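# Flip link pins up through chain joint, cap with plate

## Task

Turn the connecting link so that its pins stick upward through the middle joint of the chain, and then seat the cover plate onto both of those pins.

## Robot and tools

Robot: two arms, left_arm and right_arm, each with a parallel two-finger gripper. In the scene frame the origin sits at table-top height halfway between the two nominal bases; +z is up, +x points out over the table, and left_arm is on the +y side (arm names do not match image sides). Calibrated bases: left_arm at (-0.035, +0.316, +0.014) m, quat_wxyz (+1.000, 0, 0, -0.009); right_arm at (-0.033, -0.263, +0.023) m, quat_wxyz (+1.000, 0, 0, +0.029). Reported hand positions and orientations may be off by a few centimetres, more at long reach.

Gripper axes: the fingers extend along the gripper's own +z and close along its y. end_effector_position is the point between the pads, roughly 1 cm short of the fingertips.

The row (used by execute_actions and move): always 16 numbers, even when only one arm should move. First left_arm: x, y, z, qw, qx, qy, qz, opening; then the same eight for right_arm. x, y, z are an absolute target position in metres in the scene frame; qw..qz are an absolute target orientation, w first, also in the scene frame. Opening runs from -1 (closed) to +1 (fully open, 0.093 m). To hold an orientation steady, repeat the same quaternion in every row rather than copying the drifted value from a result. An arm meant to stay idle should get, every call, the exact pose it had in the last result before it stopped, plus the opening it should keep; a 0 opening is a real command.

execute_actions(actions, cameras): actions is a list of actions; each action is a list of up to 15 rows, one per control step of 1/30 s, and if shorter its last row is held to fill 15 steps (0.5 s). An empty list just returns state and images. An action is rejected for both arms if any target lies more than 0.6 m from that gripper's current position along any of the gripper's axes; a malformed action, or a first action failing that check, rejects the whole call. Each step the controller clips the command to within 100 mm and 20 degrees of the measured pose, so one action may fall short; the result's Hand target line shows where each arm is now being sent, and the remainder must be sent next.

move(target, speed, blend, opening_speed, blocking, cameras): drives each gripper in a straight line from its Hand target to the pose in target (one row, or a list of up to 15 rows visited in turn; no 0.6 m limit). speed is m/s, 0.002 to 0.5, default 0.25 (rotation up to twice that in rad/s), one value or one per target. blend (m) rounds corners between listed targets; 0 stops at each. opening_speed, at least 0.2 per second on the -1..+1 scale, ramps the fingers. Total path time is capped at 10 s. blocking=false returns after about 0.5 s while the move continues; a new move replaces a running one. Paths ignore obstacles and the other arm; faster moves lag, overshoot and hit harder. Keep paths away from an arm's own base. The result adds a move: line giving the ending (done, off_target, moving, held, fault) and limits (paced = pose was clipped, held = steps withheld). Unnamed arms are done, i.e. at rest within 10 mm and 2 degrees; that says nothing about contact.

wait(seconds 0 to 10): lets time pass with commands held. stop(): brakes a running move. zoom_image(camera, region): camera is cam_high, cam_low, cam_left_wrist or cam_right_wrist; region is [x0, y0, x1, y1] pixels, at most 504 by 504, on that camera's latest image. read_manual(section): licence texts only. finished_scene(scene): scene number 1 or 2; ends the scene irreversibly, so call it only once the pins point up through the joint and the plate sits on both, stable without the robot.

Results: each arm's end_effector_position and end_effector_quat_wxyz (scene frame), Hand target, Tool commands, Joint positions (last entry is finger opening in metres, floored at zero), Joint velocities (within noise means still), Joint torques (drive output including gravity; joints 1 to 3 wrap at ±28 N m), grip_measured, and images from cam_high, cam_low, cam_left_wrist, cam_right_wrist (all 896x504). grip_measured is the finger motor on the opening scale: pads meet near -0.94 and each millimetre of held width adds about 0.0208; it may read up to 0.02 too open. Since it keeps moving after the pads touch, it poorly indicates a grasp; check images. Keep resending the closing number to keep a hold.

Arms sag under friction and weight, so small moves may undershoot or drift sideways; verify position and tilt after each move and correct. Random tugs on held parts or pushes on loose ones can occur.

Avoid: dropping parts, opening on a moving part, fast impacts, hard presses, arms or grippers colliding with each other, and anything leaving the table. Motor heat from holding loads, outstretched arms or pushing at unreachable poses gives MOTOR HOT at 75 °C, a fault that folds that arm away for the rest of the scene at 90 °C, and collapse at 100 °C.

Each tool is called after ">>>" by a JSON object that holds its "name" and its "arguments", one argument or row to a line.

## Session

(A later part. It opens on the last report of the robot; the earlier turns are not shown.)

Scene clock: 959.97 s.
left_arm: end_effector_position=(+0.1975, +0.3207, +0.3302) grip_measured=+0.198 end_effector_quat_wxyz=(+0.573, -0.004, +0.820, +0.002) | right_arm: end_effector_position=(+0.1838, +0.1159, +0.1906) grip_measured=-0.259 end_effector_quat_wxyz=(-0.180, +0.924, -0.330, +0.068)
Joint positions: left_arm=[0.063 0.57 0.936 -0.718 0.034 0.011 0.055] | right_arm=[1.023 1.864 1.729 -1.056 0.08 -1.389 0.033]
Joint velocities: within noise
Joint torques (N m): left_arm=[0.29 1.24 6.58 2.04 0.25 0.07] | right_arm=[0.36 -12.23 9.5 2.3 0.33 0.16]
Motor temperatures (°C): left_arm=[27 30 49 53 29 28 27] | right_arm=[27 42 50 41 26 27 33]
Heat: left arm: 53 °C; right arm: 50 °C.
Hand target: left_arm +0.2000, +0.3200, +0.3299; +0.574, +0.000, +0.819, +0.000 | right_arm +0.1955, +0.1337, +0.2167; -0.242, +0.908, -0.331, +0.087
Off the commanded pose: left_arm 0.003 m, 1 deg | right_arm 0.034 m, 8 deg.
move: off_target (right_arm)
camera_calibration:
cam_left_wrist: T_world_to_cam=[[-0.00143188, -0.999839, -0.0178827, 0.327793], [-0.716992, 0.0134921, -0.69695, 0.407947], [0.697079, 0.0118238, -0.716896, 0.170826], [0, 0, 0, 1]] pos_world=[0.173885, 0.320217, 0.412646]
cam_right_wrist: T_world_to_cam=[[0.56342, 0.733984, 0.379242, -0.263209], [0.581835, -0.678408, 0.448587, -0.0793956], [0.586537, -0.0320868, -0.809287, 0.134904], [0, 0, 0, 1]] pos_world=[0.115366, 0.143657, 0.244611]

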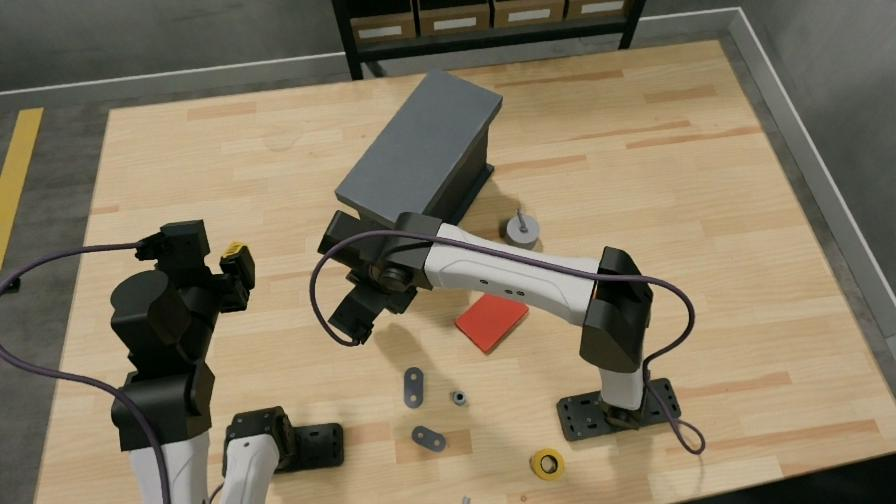

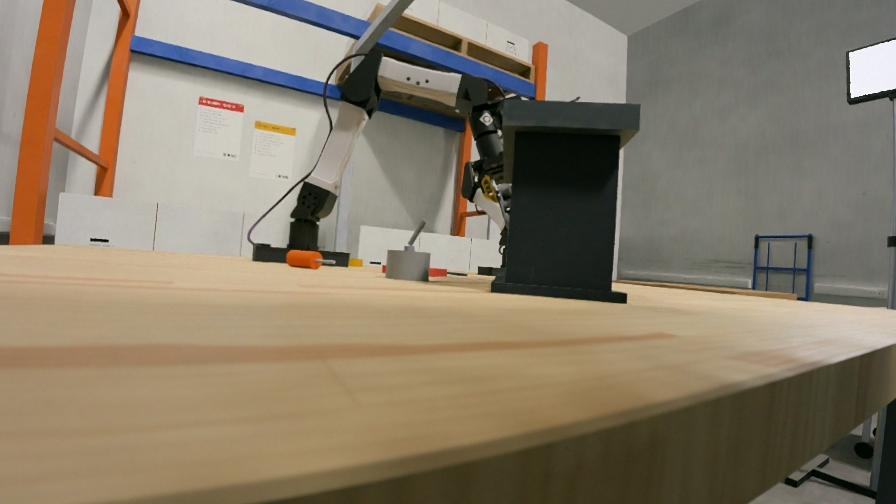

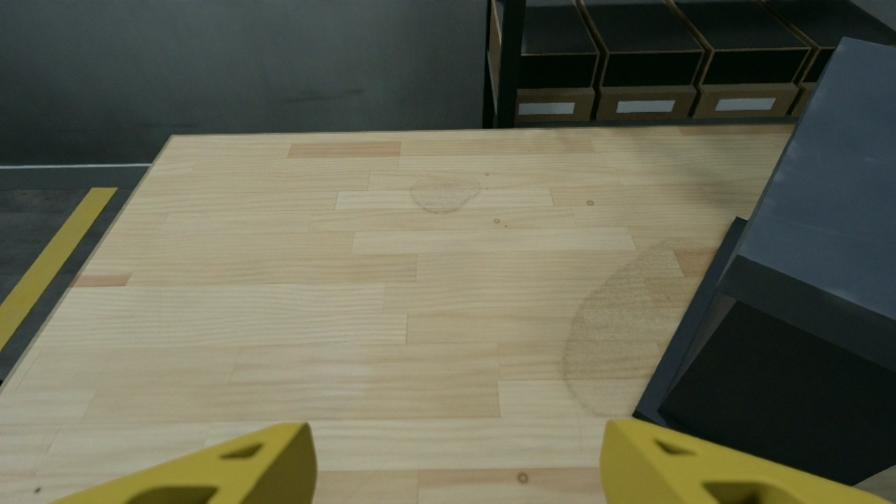

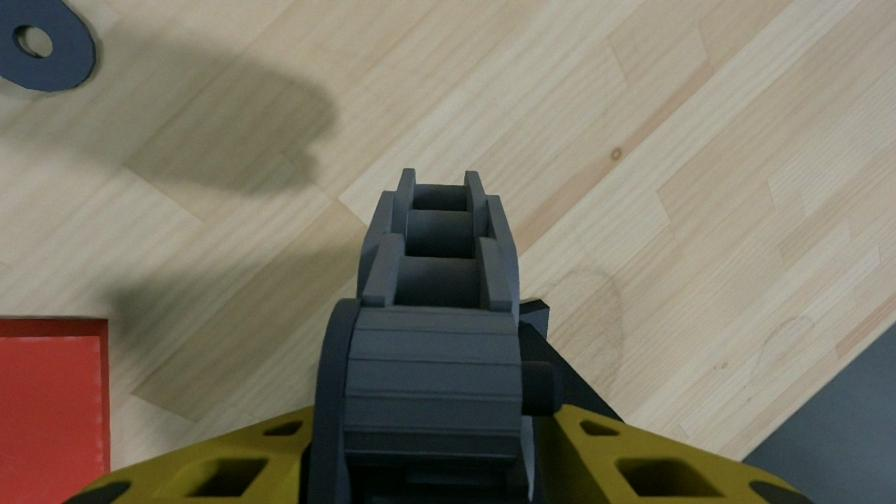

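>>> {"name": "move", "arguments": {
  "target": [0.20,0.32,0.33,0.574,0.0,0.819,0,0.2,0.205,0.150,0.155,0.3214,-0.8830,0.3214,-0.1170,-0.6],
  "speed": 0.1
}}

>>> {"name": "zoom_image", "arguments": {
  "camera": "cam_low",
  "region": [390, 180, 510, 290]
}}

Scene clock: 981.43 s.
left_arm: end_effector_position=(+0.1975, +0.3207, +0.3302) grip_measured=+0.198 end_effector_quat_wxyz=(+0.573, -0.004, +0.820, +0.002) | right_arm: end_effector_position=(+0.1883, +0.1245, +0.1105) grip_measured=-0.259 end_effector_quat_wxyz=(-0.234, +0.911, -0.326, +0.091)
Joint positions: left_arm=[0.063 0.57 0.936 -0.718 0.034 0.011 0.055] | right_arm=[1.036 1.833 1.318 -0.559 0.114 -1.388 0.033]
Joint velocities: within noise
Joint torques (N m): left_arm=[0.36 1.2 6.57 2.04 0.25 0.08] | right_arm=[0.44 -14.99 9.42 2.81 0.43 0.1]
Motor temperatures (°C): left_arm=[27 30 49 53 29 28 27] | right_arm=[27 49 51 45 26 27 34]
Heat: left arm: 53 °C; right arm: 51 °C.
Hand target: left_arm +0.2000, +0.3200, +0.3299; +0.574, +0.000, +0.819, +0.000 | right_arm +0.2025, +0.1460, +0.1574; -0.319, +0.883, -0.323, +0.116
Off the commanded pose: left_arm 0.003 m, 1 deg | right_arm 0.054 m, 11 deg.
move: off_target (right_arm)
camera_calibration:
cam_left_wrist: T_world_to_cam=[[-0.00143188, -0.999839, -0.0178827, 0.327793], [-0.716992, 0.0134921, -0.69695, 0.407947], [0.697079, 0.0118238, -0.716896, 0.170826], [0, 0, 0, 1]] pos_world=[0.173885, 0.320217, 0.412646]
cam_right_wrist: T_world_to_cam=[[0.529623, 0.693828, 0.487957, -0.242265], [0.544061, -0.719209, 0.43213, -0.026208], [0.650767, 0.0366127, -0.758394, 0.041513], [0, 0, 0, 1]] pos_world=[0.115552, 0.147721, 0.161023]

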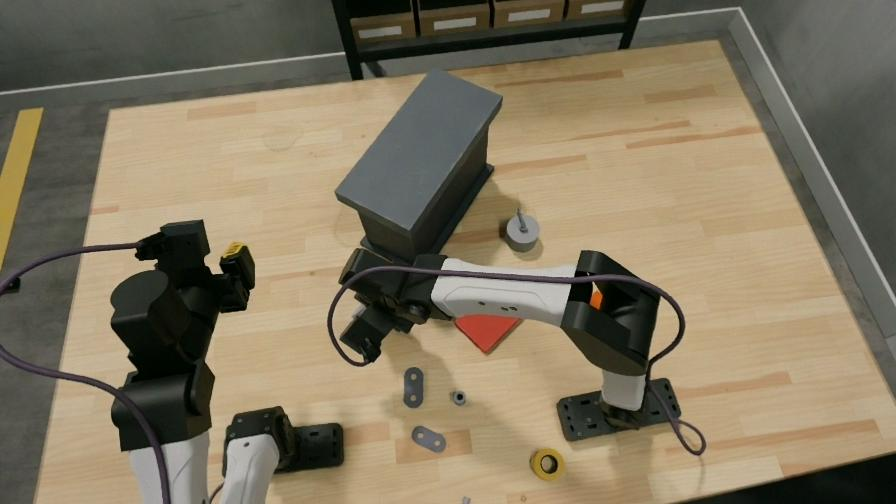

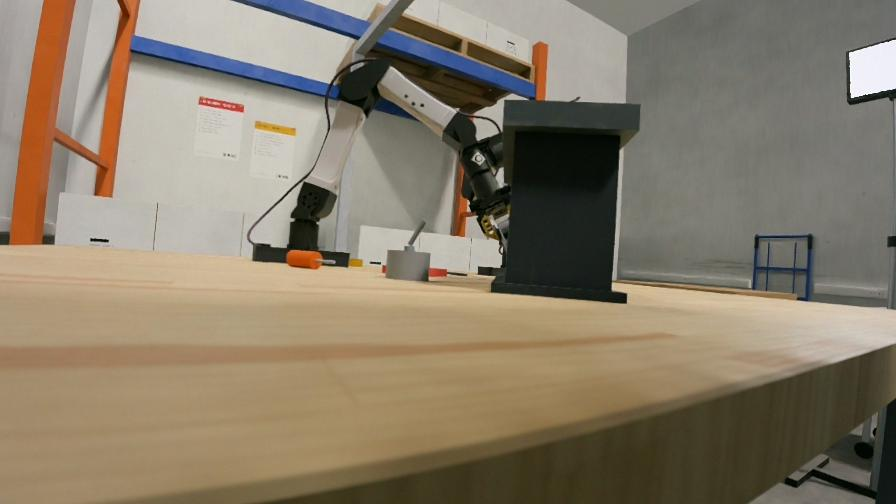

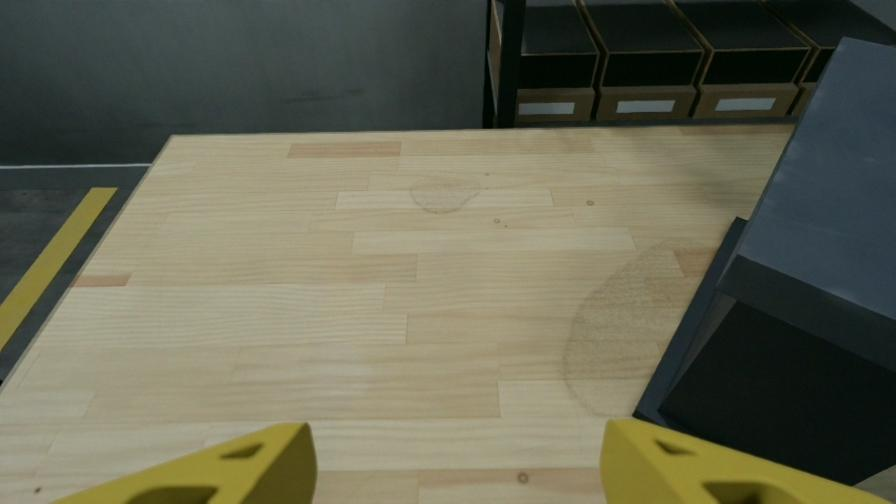

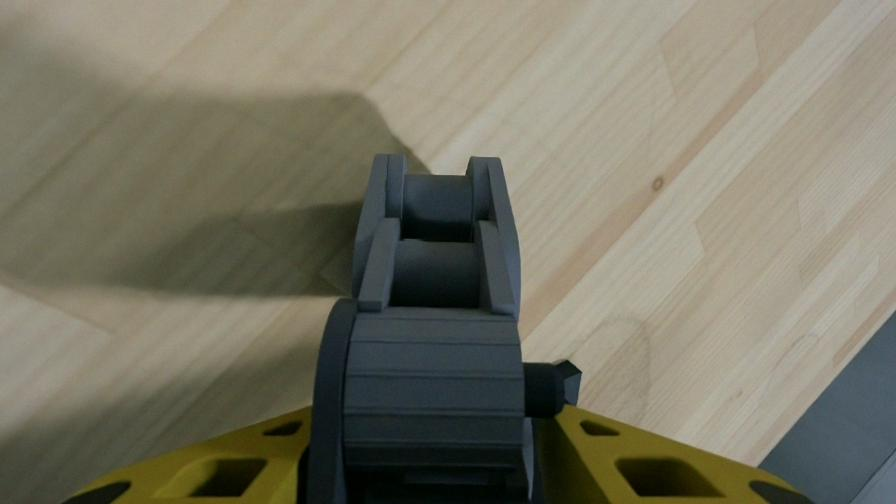

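Scaled by 4.200 from the camera's 896x504 image, which has a finer 1280x720 frame.

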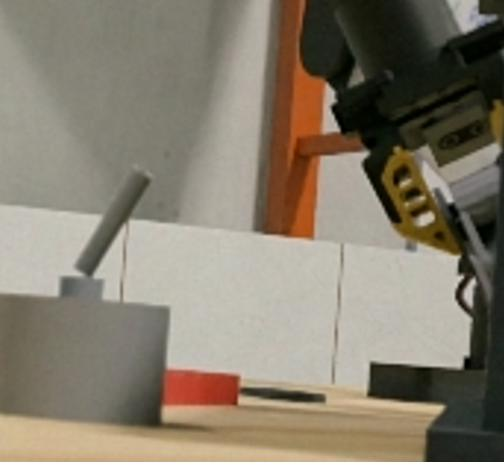

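>>> {"name": "move", "arguments": {
  "target": [0.20,0.26,0.31,0.1422,0.5649,0.8067,-0.0996,0.2,0.205,0.150,0.155,0.3214,-0.8830,0.3214,-0.1170,-0.6],
  "speed": 0.2
}}

Scene clock: 1005.17 s.
left_arm: end_effector_position=(+0.1991, +0.2590, +0.3050) grip_measured=+0.198 end_effector_quat_wxyz=(+0.240, +0.533, +0.810, -0.048) | right_arm: end_effector_position=(+0.1883, +0.1246, +0.1098) grip_measured=-0.259 end_effector_quat_wxyz=(-0.235, +0.911, -0.326, +0.091)
Joint positions: left_arm=[0.013 1.274 1.634 -1.564 0.338 1.097 0.055] | right_arm=[1.036 1.833 1.314 -0.554 0.114 -1.388 0.033]
Joint velocities: within noise
Joint torques (N m): left_arm=[-0.96 -2.51 8.16 0.87 0.22 0.09] | right_arm=[0.31 -15.19 9.47 2.71 0.39 0.08]
Motor temperatures (°C): left_arm=[27 30 49 51 29 28 27] | right_arm=[27 51 51 47 26 27 34]
Heat: left arm: 51 °C; right arm: 51 °C.
Hand target: left_arm +0.2002, +0.2597, +0.3094; +0.241, +0.540, +0.806, -0.038 | right_arm +0.2025, +0.1460, +0.1574; -0.319, +0.883, -0.323, +0.116
Off the commanded pose: left_arm 0.005 m, 13 deg | right_arm 0.055 m, 11 deg.
joint sent to its limit (left arm) — joint 4 (wrist pitch), lower limit. The joint targets are off in orientation, not in position.
move: off_target (left_arm, right_arm)
camera_calibration:
cam_left_wrist: T_world_to_cam=[[-0.894538, -0.406903, -0.185019, 0.340945], [-0.412179, 0.911039, -0.0107817, -0.110057], [0.172947, 0.0666162, -0.982676, 0.32359], [0, 0, 0, 1]] pos_world=[0.203661, 0.217441, 0.379879]
cam_right_wrist: T_world_to_cam=[[0.529281, 0.693165, 0.489268, -0.241948], [0.543759, -0.719795, 0.431534, -0.0256652], [0.651297, 0.037641, -0.757889, 0.0406408], [0, 0, 0, 1]] pos_world=[0.115545, 0.147706, 0.160254]

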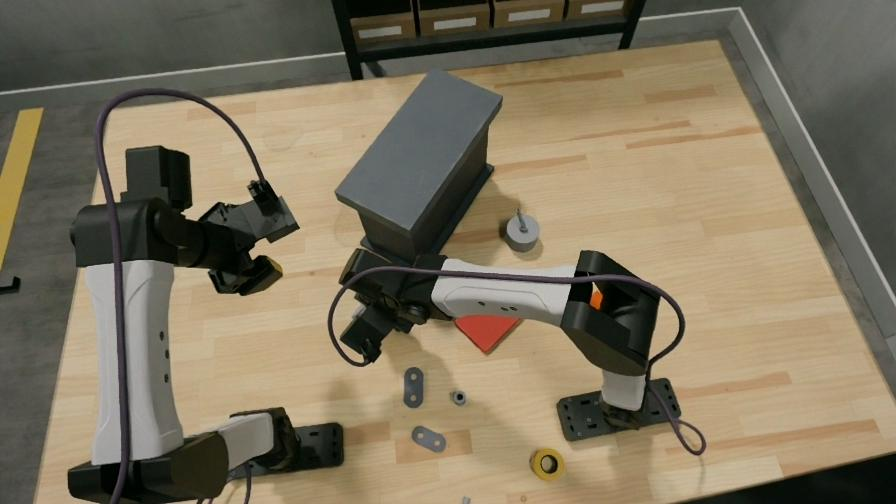

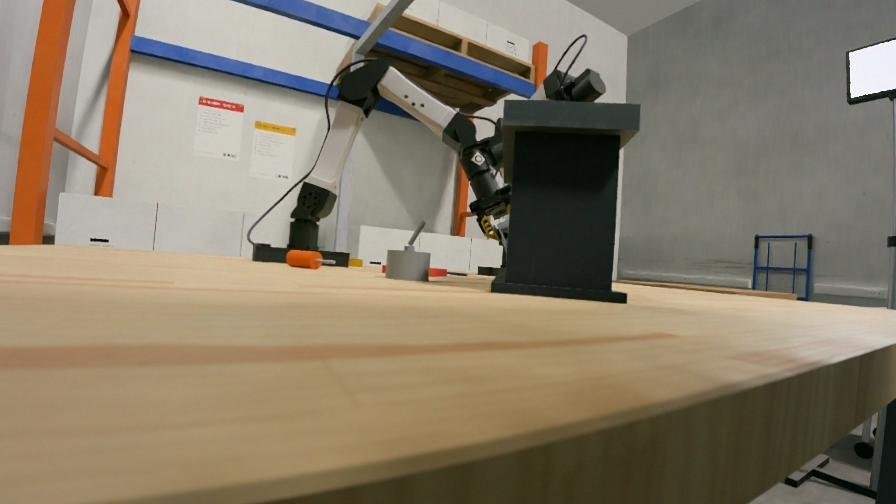

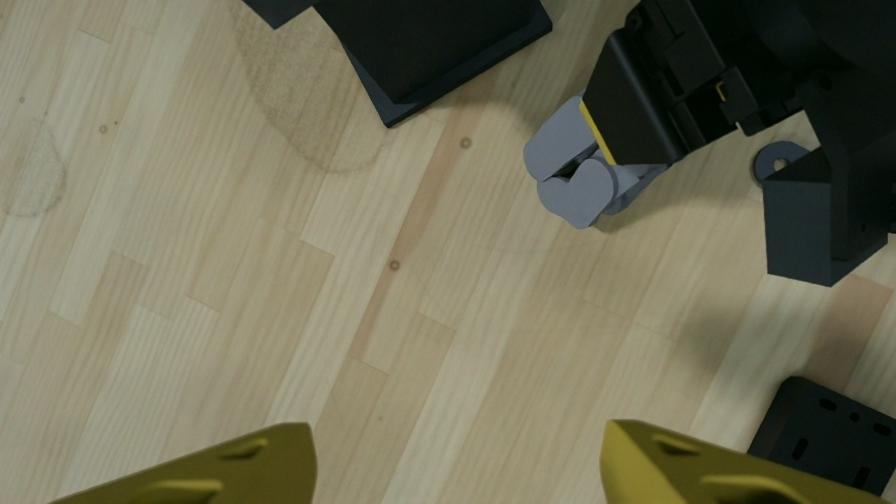

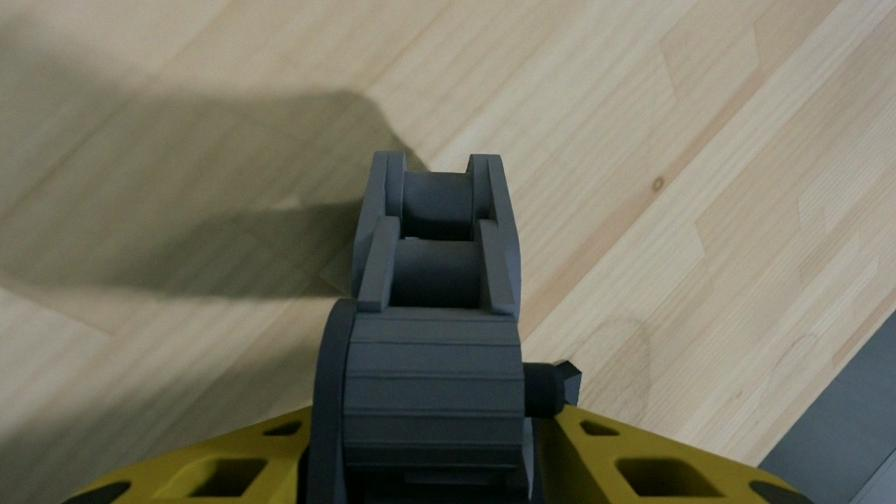

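>>> {"name": "zoom_image", "arguments": {
  "camera": "cam_left_wrist",
  "region": [480, 50, 740, 260]
}}

Scaled by 1.938 from the camera's 896x504 image, which has a finer 1280x720 frame.

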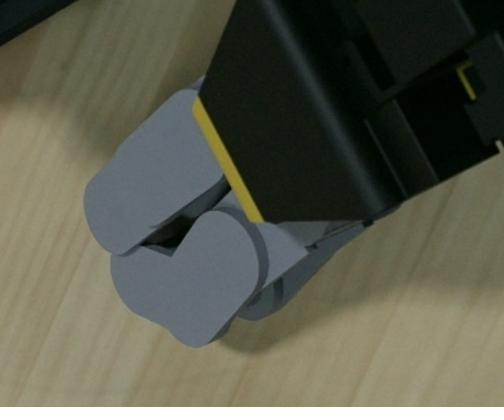

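>>> {"name": "move", "arguments": {
  "target": [0.20,0.26,0.31,0.240,0.533,0.81,-0.048,0.2,0.1780,0.1170,0.135,0.4840,-0.8055,0.2932,-0.1761,-0.6],
  "speed": 0.06
}}

>>> {"name": "zoom_image", "arguments": {
  "camera": "cam_left_wrist",
  "region": [480, 50, 740, 260]
}}

>>> {"name": "zoom_image", "arguments": {
  "camera": "cam_low",
  "region": [390, 180, 510, 290]
}}

Scene clock: 1030.23 s.
left_arm: end_effector_position=(+0.1990, +0.2591, +0.3049) grip_measured=+0.198 end_effector_quat_wxyz=(+0.239, +0.534, +0.810, -0.048) | right_arm: end_effector_position=(+0.1662, +0.0960, +0.0856) grip_measured=-0.259 end_effector_quat_wxyz=(-0.402, +0.852, -0.298, +0.155)
Joint positions: left_arm=[0.013 1.274 1.634 -1.564 0.337 1.098 0.055] | right_arm=[1.097 1.619 0.687 0.232 0.224 -1.418 0.033]
Joint velocities: within noise
Joint torques (N m): left_arm=[0.13 -2.62 7.95 0.89 0.35 -0.01] | right_arm=[0.49 -12.01 8.23 3.63 0.47 0.07]
Motor temperatures (°C): left_arm=[27 30 49 44 29 28 27] | right_arm=[27 55 50 47 26 27 34]
Heat: left arm: 49 °C; right arm: 55 °C.
Hand target: left_arm +0.2000, +0.2599, +0.3097; +0.244, +0.532, +0.810, -0.045 | right_arm +0.1761, +0.1136, +0.1357; -0.481, +0.807, -0.295, +0.175
Off the commanded pose: left_arm 0.005 m, 0 deg | right_arm 0.055 m, 11 deg.
joint sent to its limit (left arm) — joint 4 (wrist pitch), lower limit. The joint targets still meet the commanded pose.
move: off_target (right_arm)
camera_calibration:
cam_left_wrist: T_world_to_cam=[[-0.894793, -0.406367, -0.184962, 0.340736], [-0.411821, 0.911213, -0.00968706, -0.110681], [0.172477, 0.0675035, -0.982698, 0.323377], [0, 0, 0, 1]] pos_world=[0.203532, 0.217489, 0.379733]
cam_right_wrist: T_world_to_cam=[[0.359276, 0.515107, 0.778194, -0.178001], [0.456002, -0.824443, 0.335195, 0.00911131], [0.814238, 0.23443, -0.531092, -0.0276169], [0, 0, 0, 1]] pos_world=[0.0822835, 0.105676, 0.120798]

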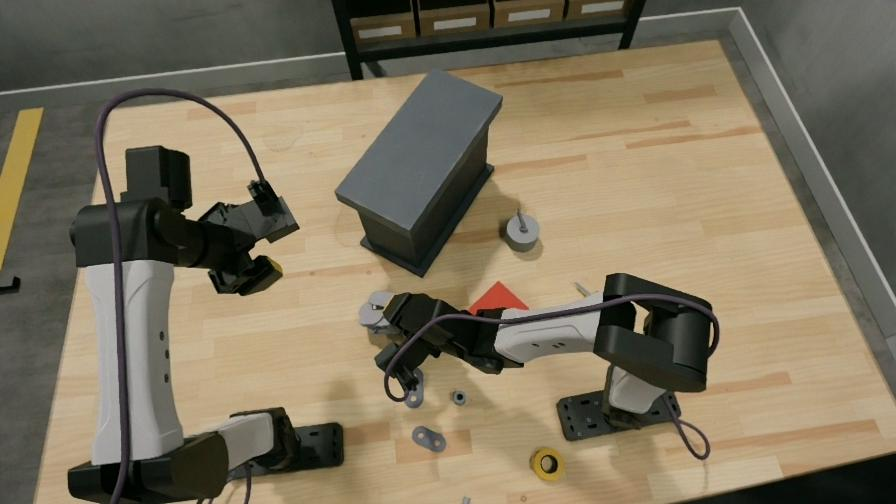

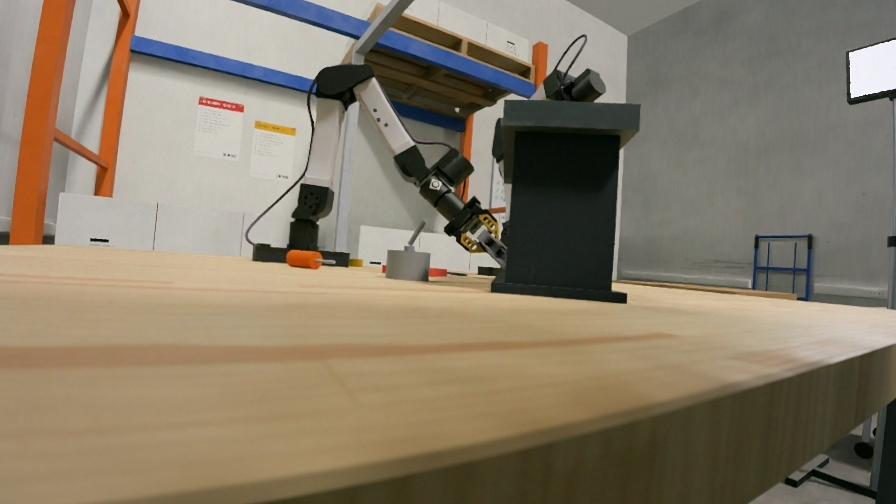

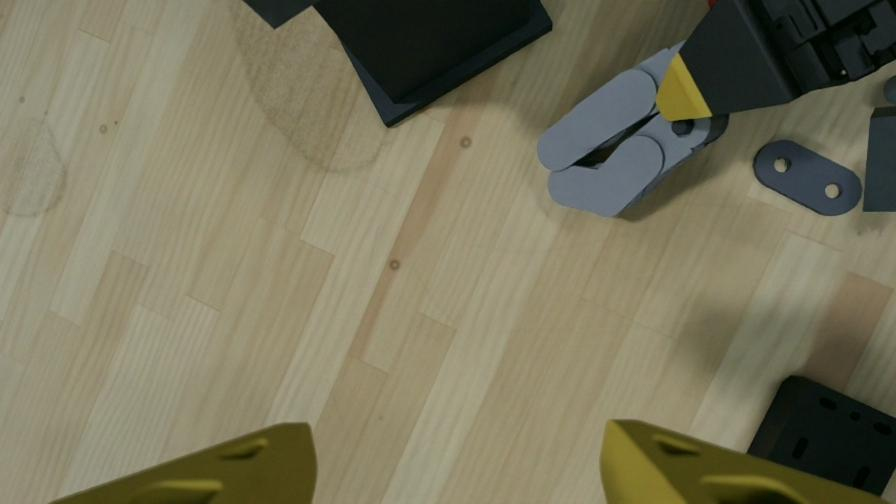

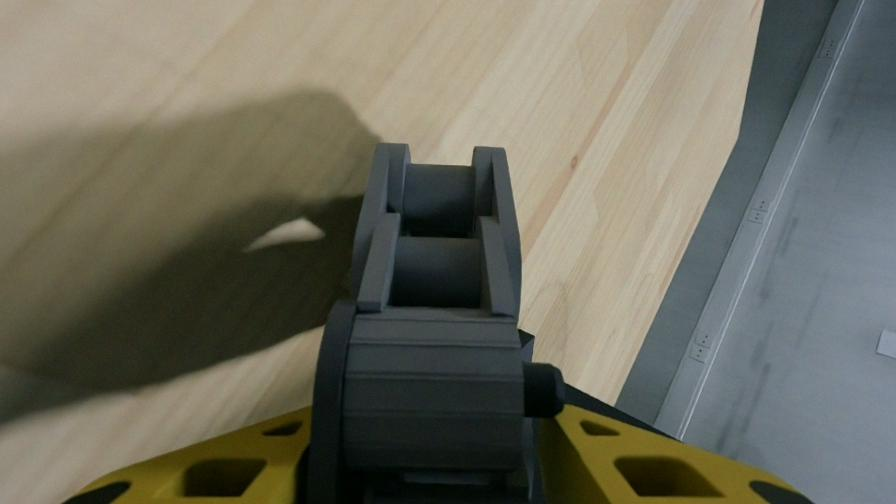

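Scaled by 1.938 from the camera's 896x504 image, which has a finer 1280x720 frame.

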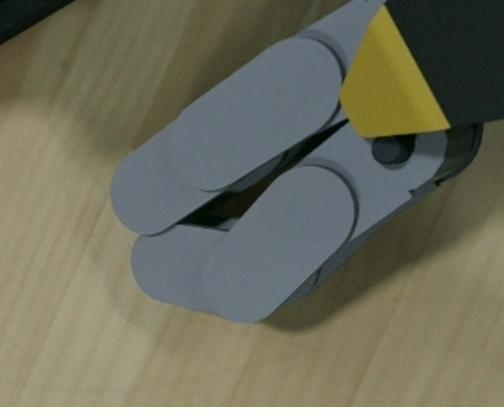

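Scaled by 4.200 from the camera's 896x504 image, which has a finer 1280x720 frame.

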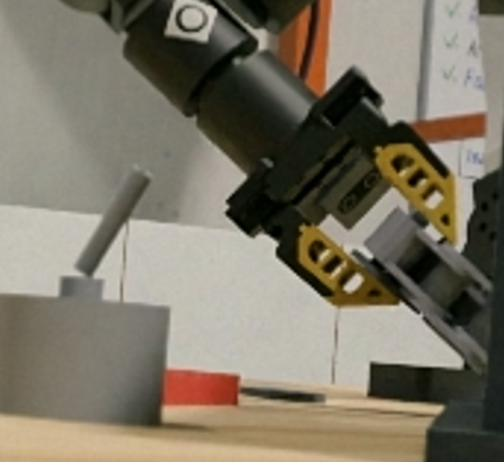

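>>> {"name": "move", "arguments": {
  "target": [0.20,0.26,0.31,0.240,0.533,0.81,-0.048,0.2,0.1600,0.0970,0.104,0.6349,-0.6928,0.2522,-0.2311,-0.6],
  "speed": 0.06
}}

>>> {"name": "zoom_image", "arguments": {
  "camera": "cam_left_wrist",
  "region": [520, 50, 780, 260]
}}

>>> {"name": "zoom_image", "arguments": {
  "camera": "cam_low",
  "region": [420, 190, 520, 290]
}}

Scene clock: 1048.40 s.
left_arm: end_effector_position=(+0.1990, +0.2591, +0.3049) grip_measured=+0.198 end_effector_quat_wxyz=(+0.239, +0.534, +0.810, -0.048) | right_arm: end_effector_position=(+0.1525, +0.0824, +0.0507) grip_measured=-0.259 end_effector_quat_wxyz=(-0.549, +0.767, -0.253, +0.216)
Joint positions: left_arm=[0.013 1.274 1.634 -1.564 0.337 1.098 0.055] | right_arm=[1.154 2.01 0.338 1.347 0.318 -1.522 0.033]
Joint velocities: within noise
Joint torques (N m): left_arm=[0.16 -2.63 7.99 0.88 0.37 -0.01] | right_arm=[0.42 -8.87 4.51 4.72 0.4 0.12]
Motor temperatures (°C): left_arm=[27 30 49 42 29 28 27] | right_arm=[27 53 48 51 26 27 34]
Heat: left arm: 49 °C; right arm: 53 °C.
Hand target: left_arm +0.2000, +0.2599, +0.3097; +0.244, +0.532, +0.810, -0.045 | right_arm +0.1587, +0.0936, +0.1021; -0.629, +0.698, -0.256, +0.228
Off the commanded pose: left_arm 0.005 m, 0 deg | right_arm 0.056 m, 13 deg.
joint sent to its limit (left arm) — joint 4 (wrist pitch), lower limit. The joint targets still meet the commanded pose.
move: off_target (right_arm)
camera_calibration:
cam_left_wrist: T_world_to_cam=[[-0.894793, -0.406367, -0.184962, 0.340736], [-0.411821, 0.911213, -0.00968706, -0.110681], [0.172477, 0.0675035, -0.982698, 0.323377], [0, 0, 0, 1]] pos_world=[0.203532, 0.217489, 0.379733]
cam_right_wrist: T_world_to_cam=[[0.126651, 0.284687, 0.950217, -0.093207], [0.405761, -0.88899, 0.21226, 0.0350215], [0.905162, 0.358678, -0.228106, -0.0712334], [0, 0, 0, 1]] pos_world=[0.0620721, 0.0832185, 0.0648844]

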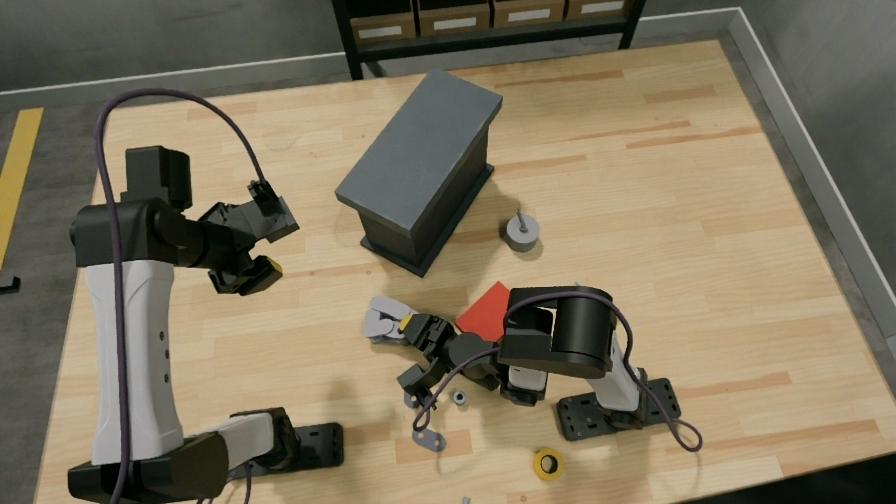

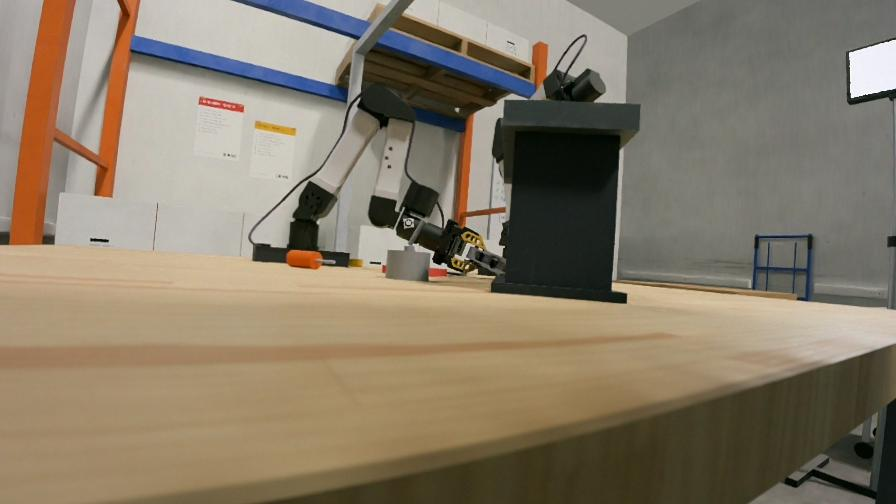

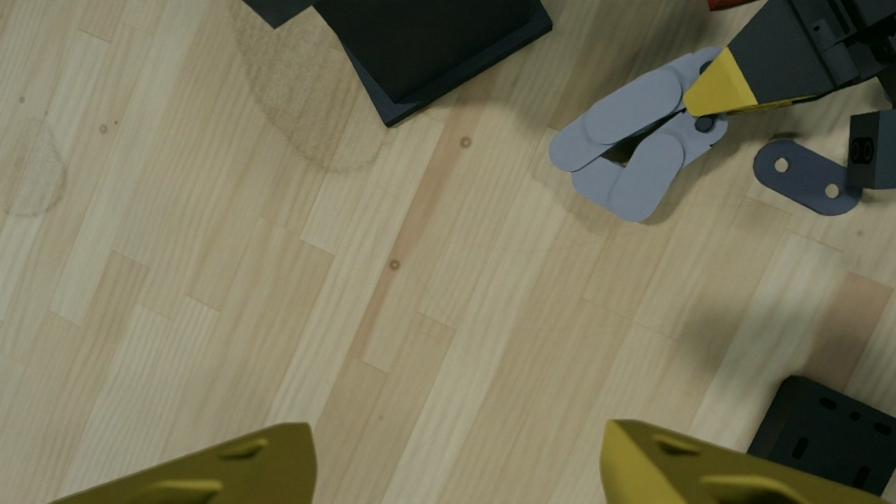

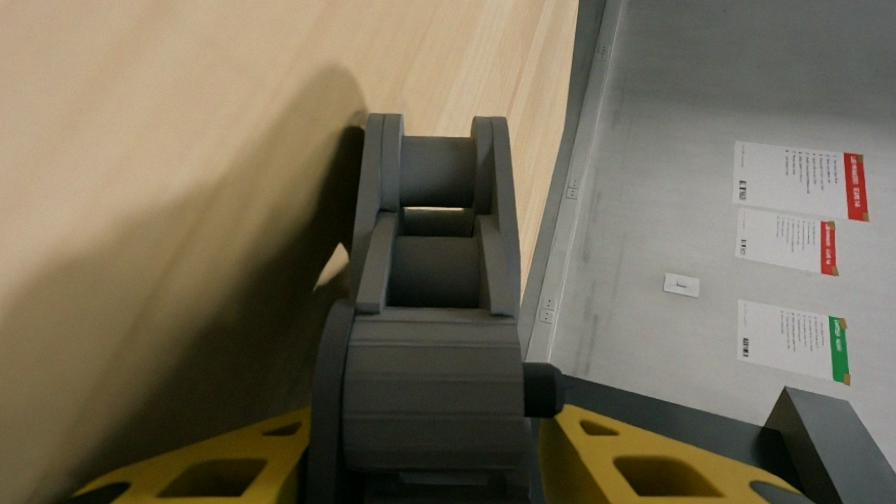

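Scaled by 1.938 from the camera's 896x504 image, which has a finer 1280x720 frame.

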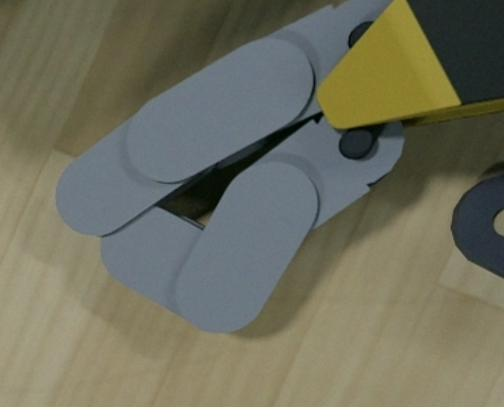

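Scaled by 5.040 from the camera's 896x504 image, which has a finer 1280x720 frame.

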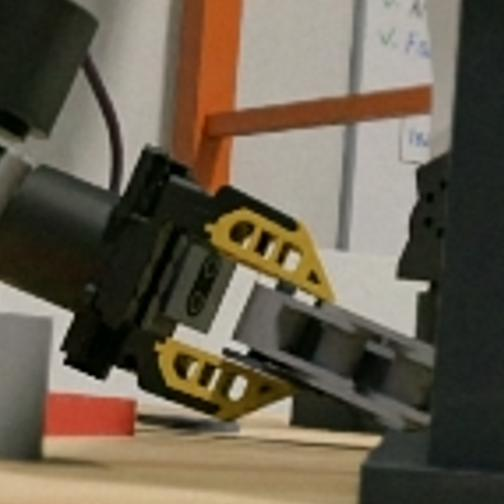

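>>> {"name": "move", "arguments": {
  "target": [0.20,0.26,0.31,0.240,0.533,0.81,-0.048,0.2,0.1570,0.0890,0.056,0.5523,-0.7602,0.2767,-0.2010,-0.6],
  "speed": 0.04
}}

>>> {"name": "zoom_image", "arguments": {
  "camera": "cam_left_wrist",
  "region": [520, 50, 780, 260]
}}

>>> {"name": "zoom_image", "arguments": {
  "camera": "cam_low",
  "region": [420, 190, 520, 290]
}}

Scene clock: 1102.43 s.
left_arm: end_effector_position=(+0.1990, +0.2591, +0.3049) grip_measured=+0.198 end_effector_quat_wxyz=(+0.239, +0.534, +0.810, -0.048) | right_arm: end_effector_position=(+0.1531, +0.0839, +0.0438) grip_measured=-0.259 end_effector_quat_wxyz=(-0.539, +0.771, -0.274, +0.200)
Joint positions: left_arm=[0.013 1.274 1.634 -1.564 0.337 1.098 0.055] | right_arm=[1.154 2.003 0.357 1.282 0.319 -1.466 0.033]
Joint velocities: within noise
Joint torques (N m): left_arm=[0.16 -2.62 7.94 0.87 0.37 -0.02] | right_arm=[-0.65 -9.77 4.66 2.39 0.1 0.23]
Motor temperatures (°C): left_arm=[27 30 49 38 29 28 27] | right_arm=[27 50 44 73 26 27 34]
Heat: left arm: 49 °C; right arm: 73 °C. Fold the right arm in close to its base, or ease its load, before you think long.
Hand target: left_arm +0.2000, +0.2599, +0.3097; +0.244, +0.532, +0.810, -0.045 | right_arm +0.1569, +0.0888, +0.0560; -0.552, +0.760, -0.277, +0.201
Off the commanded pose: left_arm 0.005 m, 0 deg | right_arm 0.014 m, 2 deg.
MOTOR HOT: joint 4 (wrist pitch) of the right arm reports 73 °C; the controller's stop level is 90 °C. To cool a motor, set the load down, stop pushing, or move to a pose that needs little force.
joint sent to its limit (left arm) — joint 4 (wrist pitch), lower limit. The joint targets still meet the commanded pose.
move: off_target (right_arm)
camera_calibration:
cam_left_wrist: T_world_to_cam=[[-0.894793, -0.406367, -0.184962, 0.340736], [-0.411821, 0.911213, -0.00968706, -0.110681], [0.172477, 0.0675035, -0.982698, 0.323377], [0, 0, 0, 1]] pos_world=[0.203532, 0.217489, 0.379733]
cam_right_wrist: T_world_to_cam=[[0.183076, 0.284737, 0.940961, -0.0954281], [0.400475, -0.895724, 0.19313, 0.0398292], [0.897833, 0.341474, -0.278015, -0.0692063], [0, 0, 0, 1]] pos_world=[0.0636556, 0.0864799, 0.0628616]

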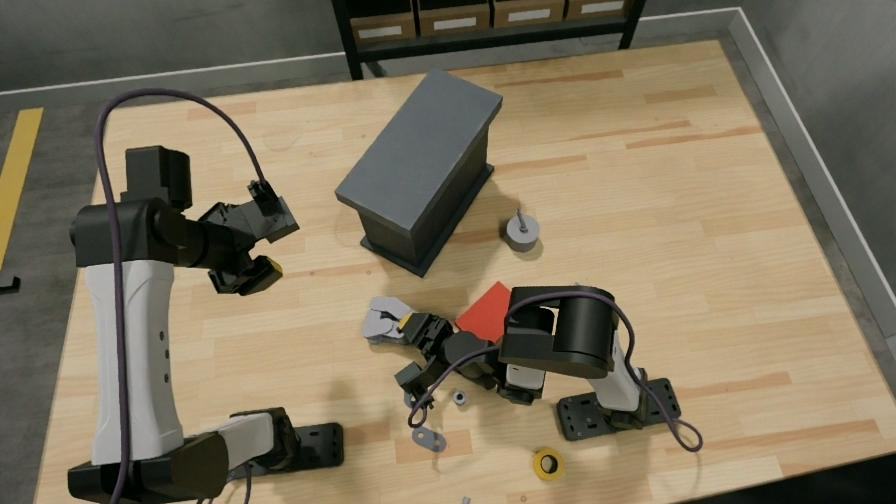

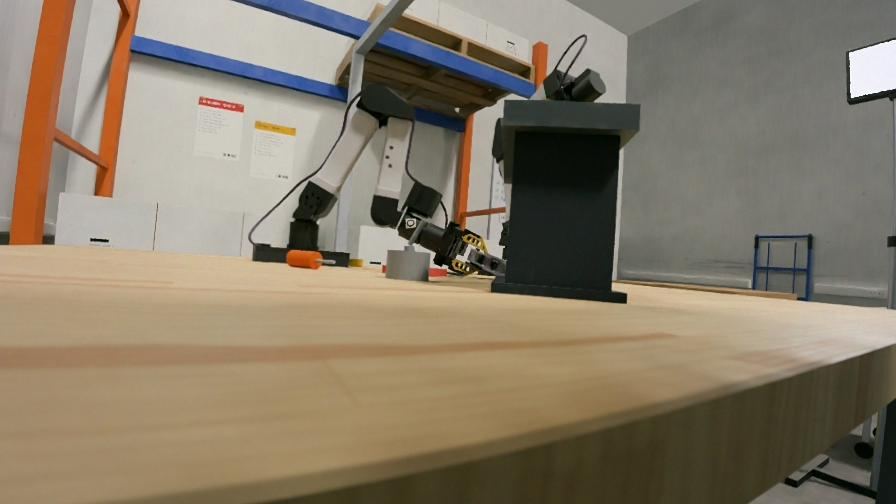

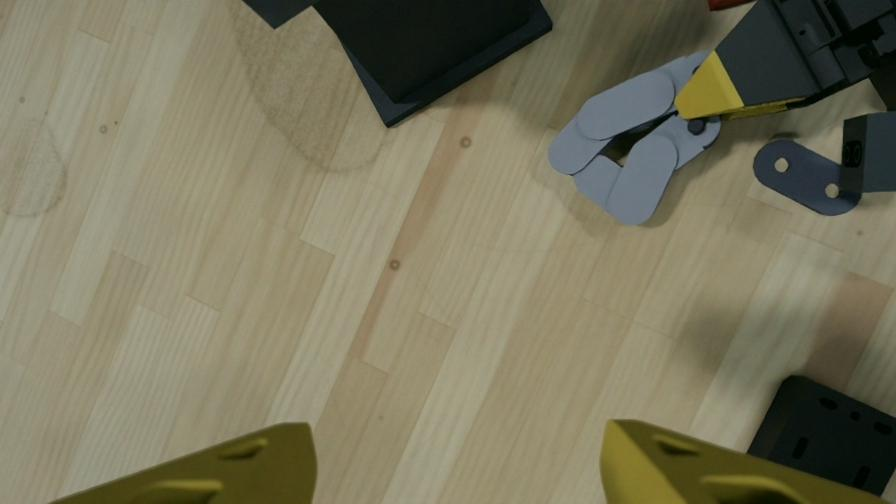

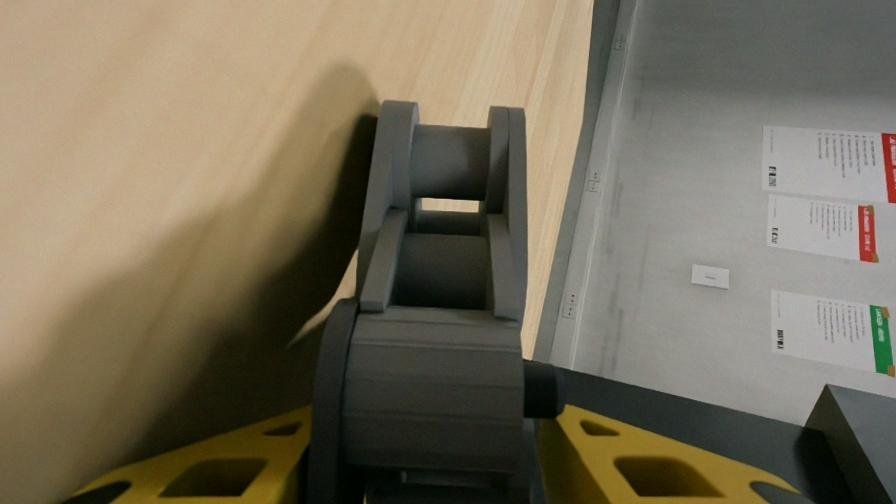

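Scaled by 1.938 from the camera's 896x504 image, which has a finer 1280x720 frame.

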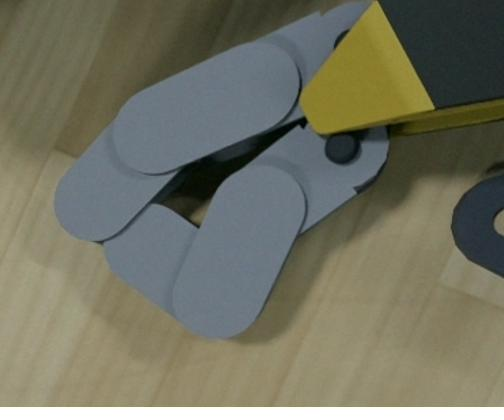

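Scaled by 5.040 from the camera's 896x504 image, which has a finer 1280x720 frame.

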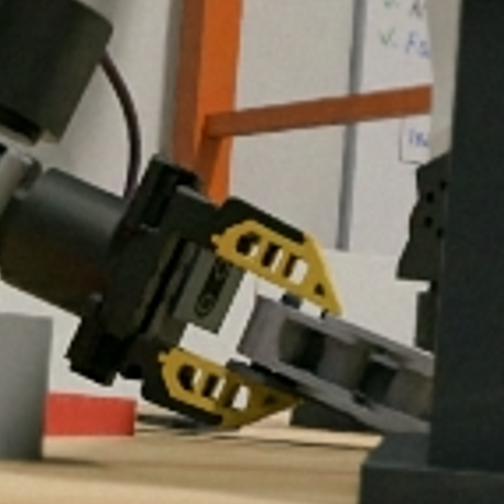

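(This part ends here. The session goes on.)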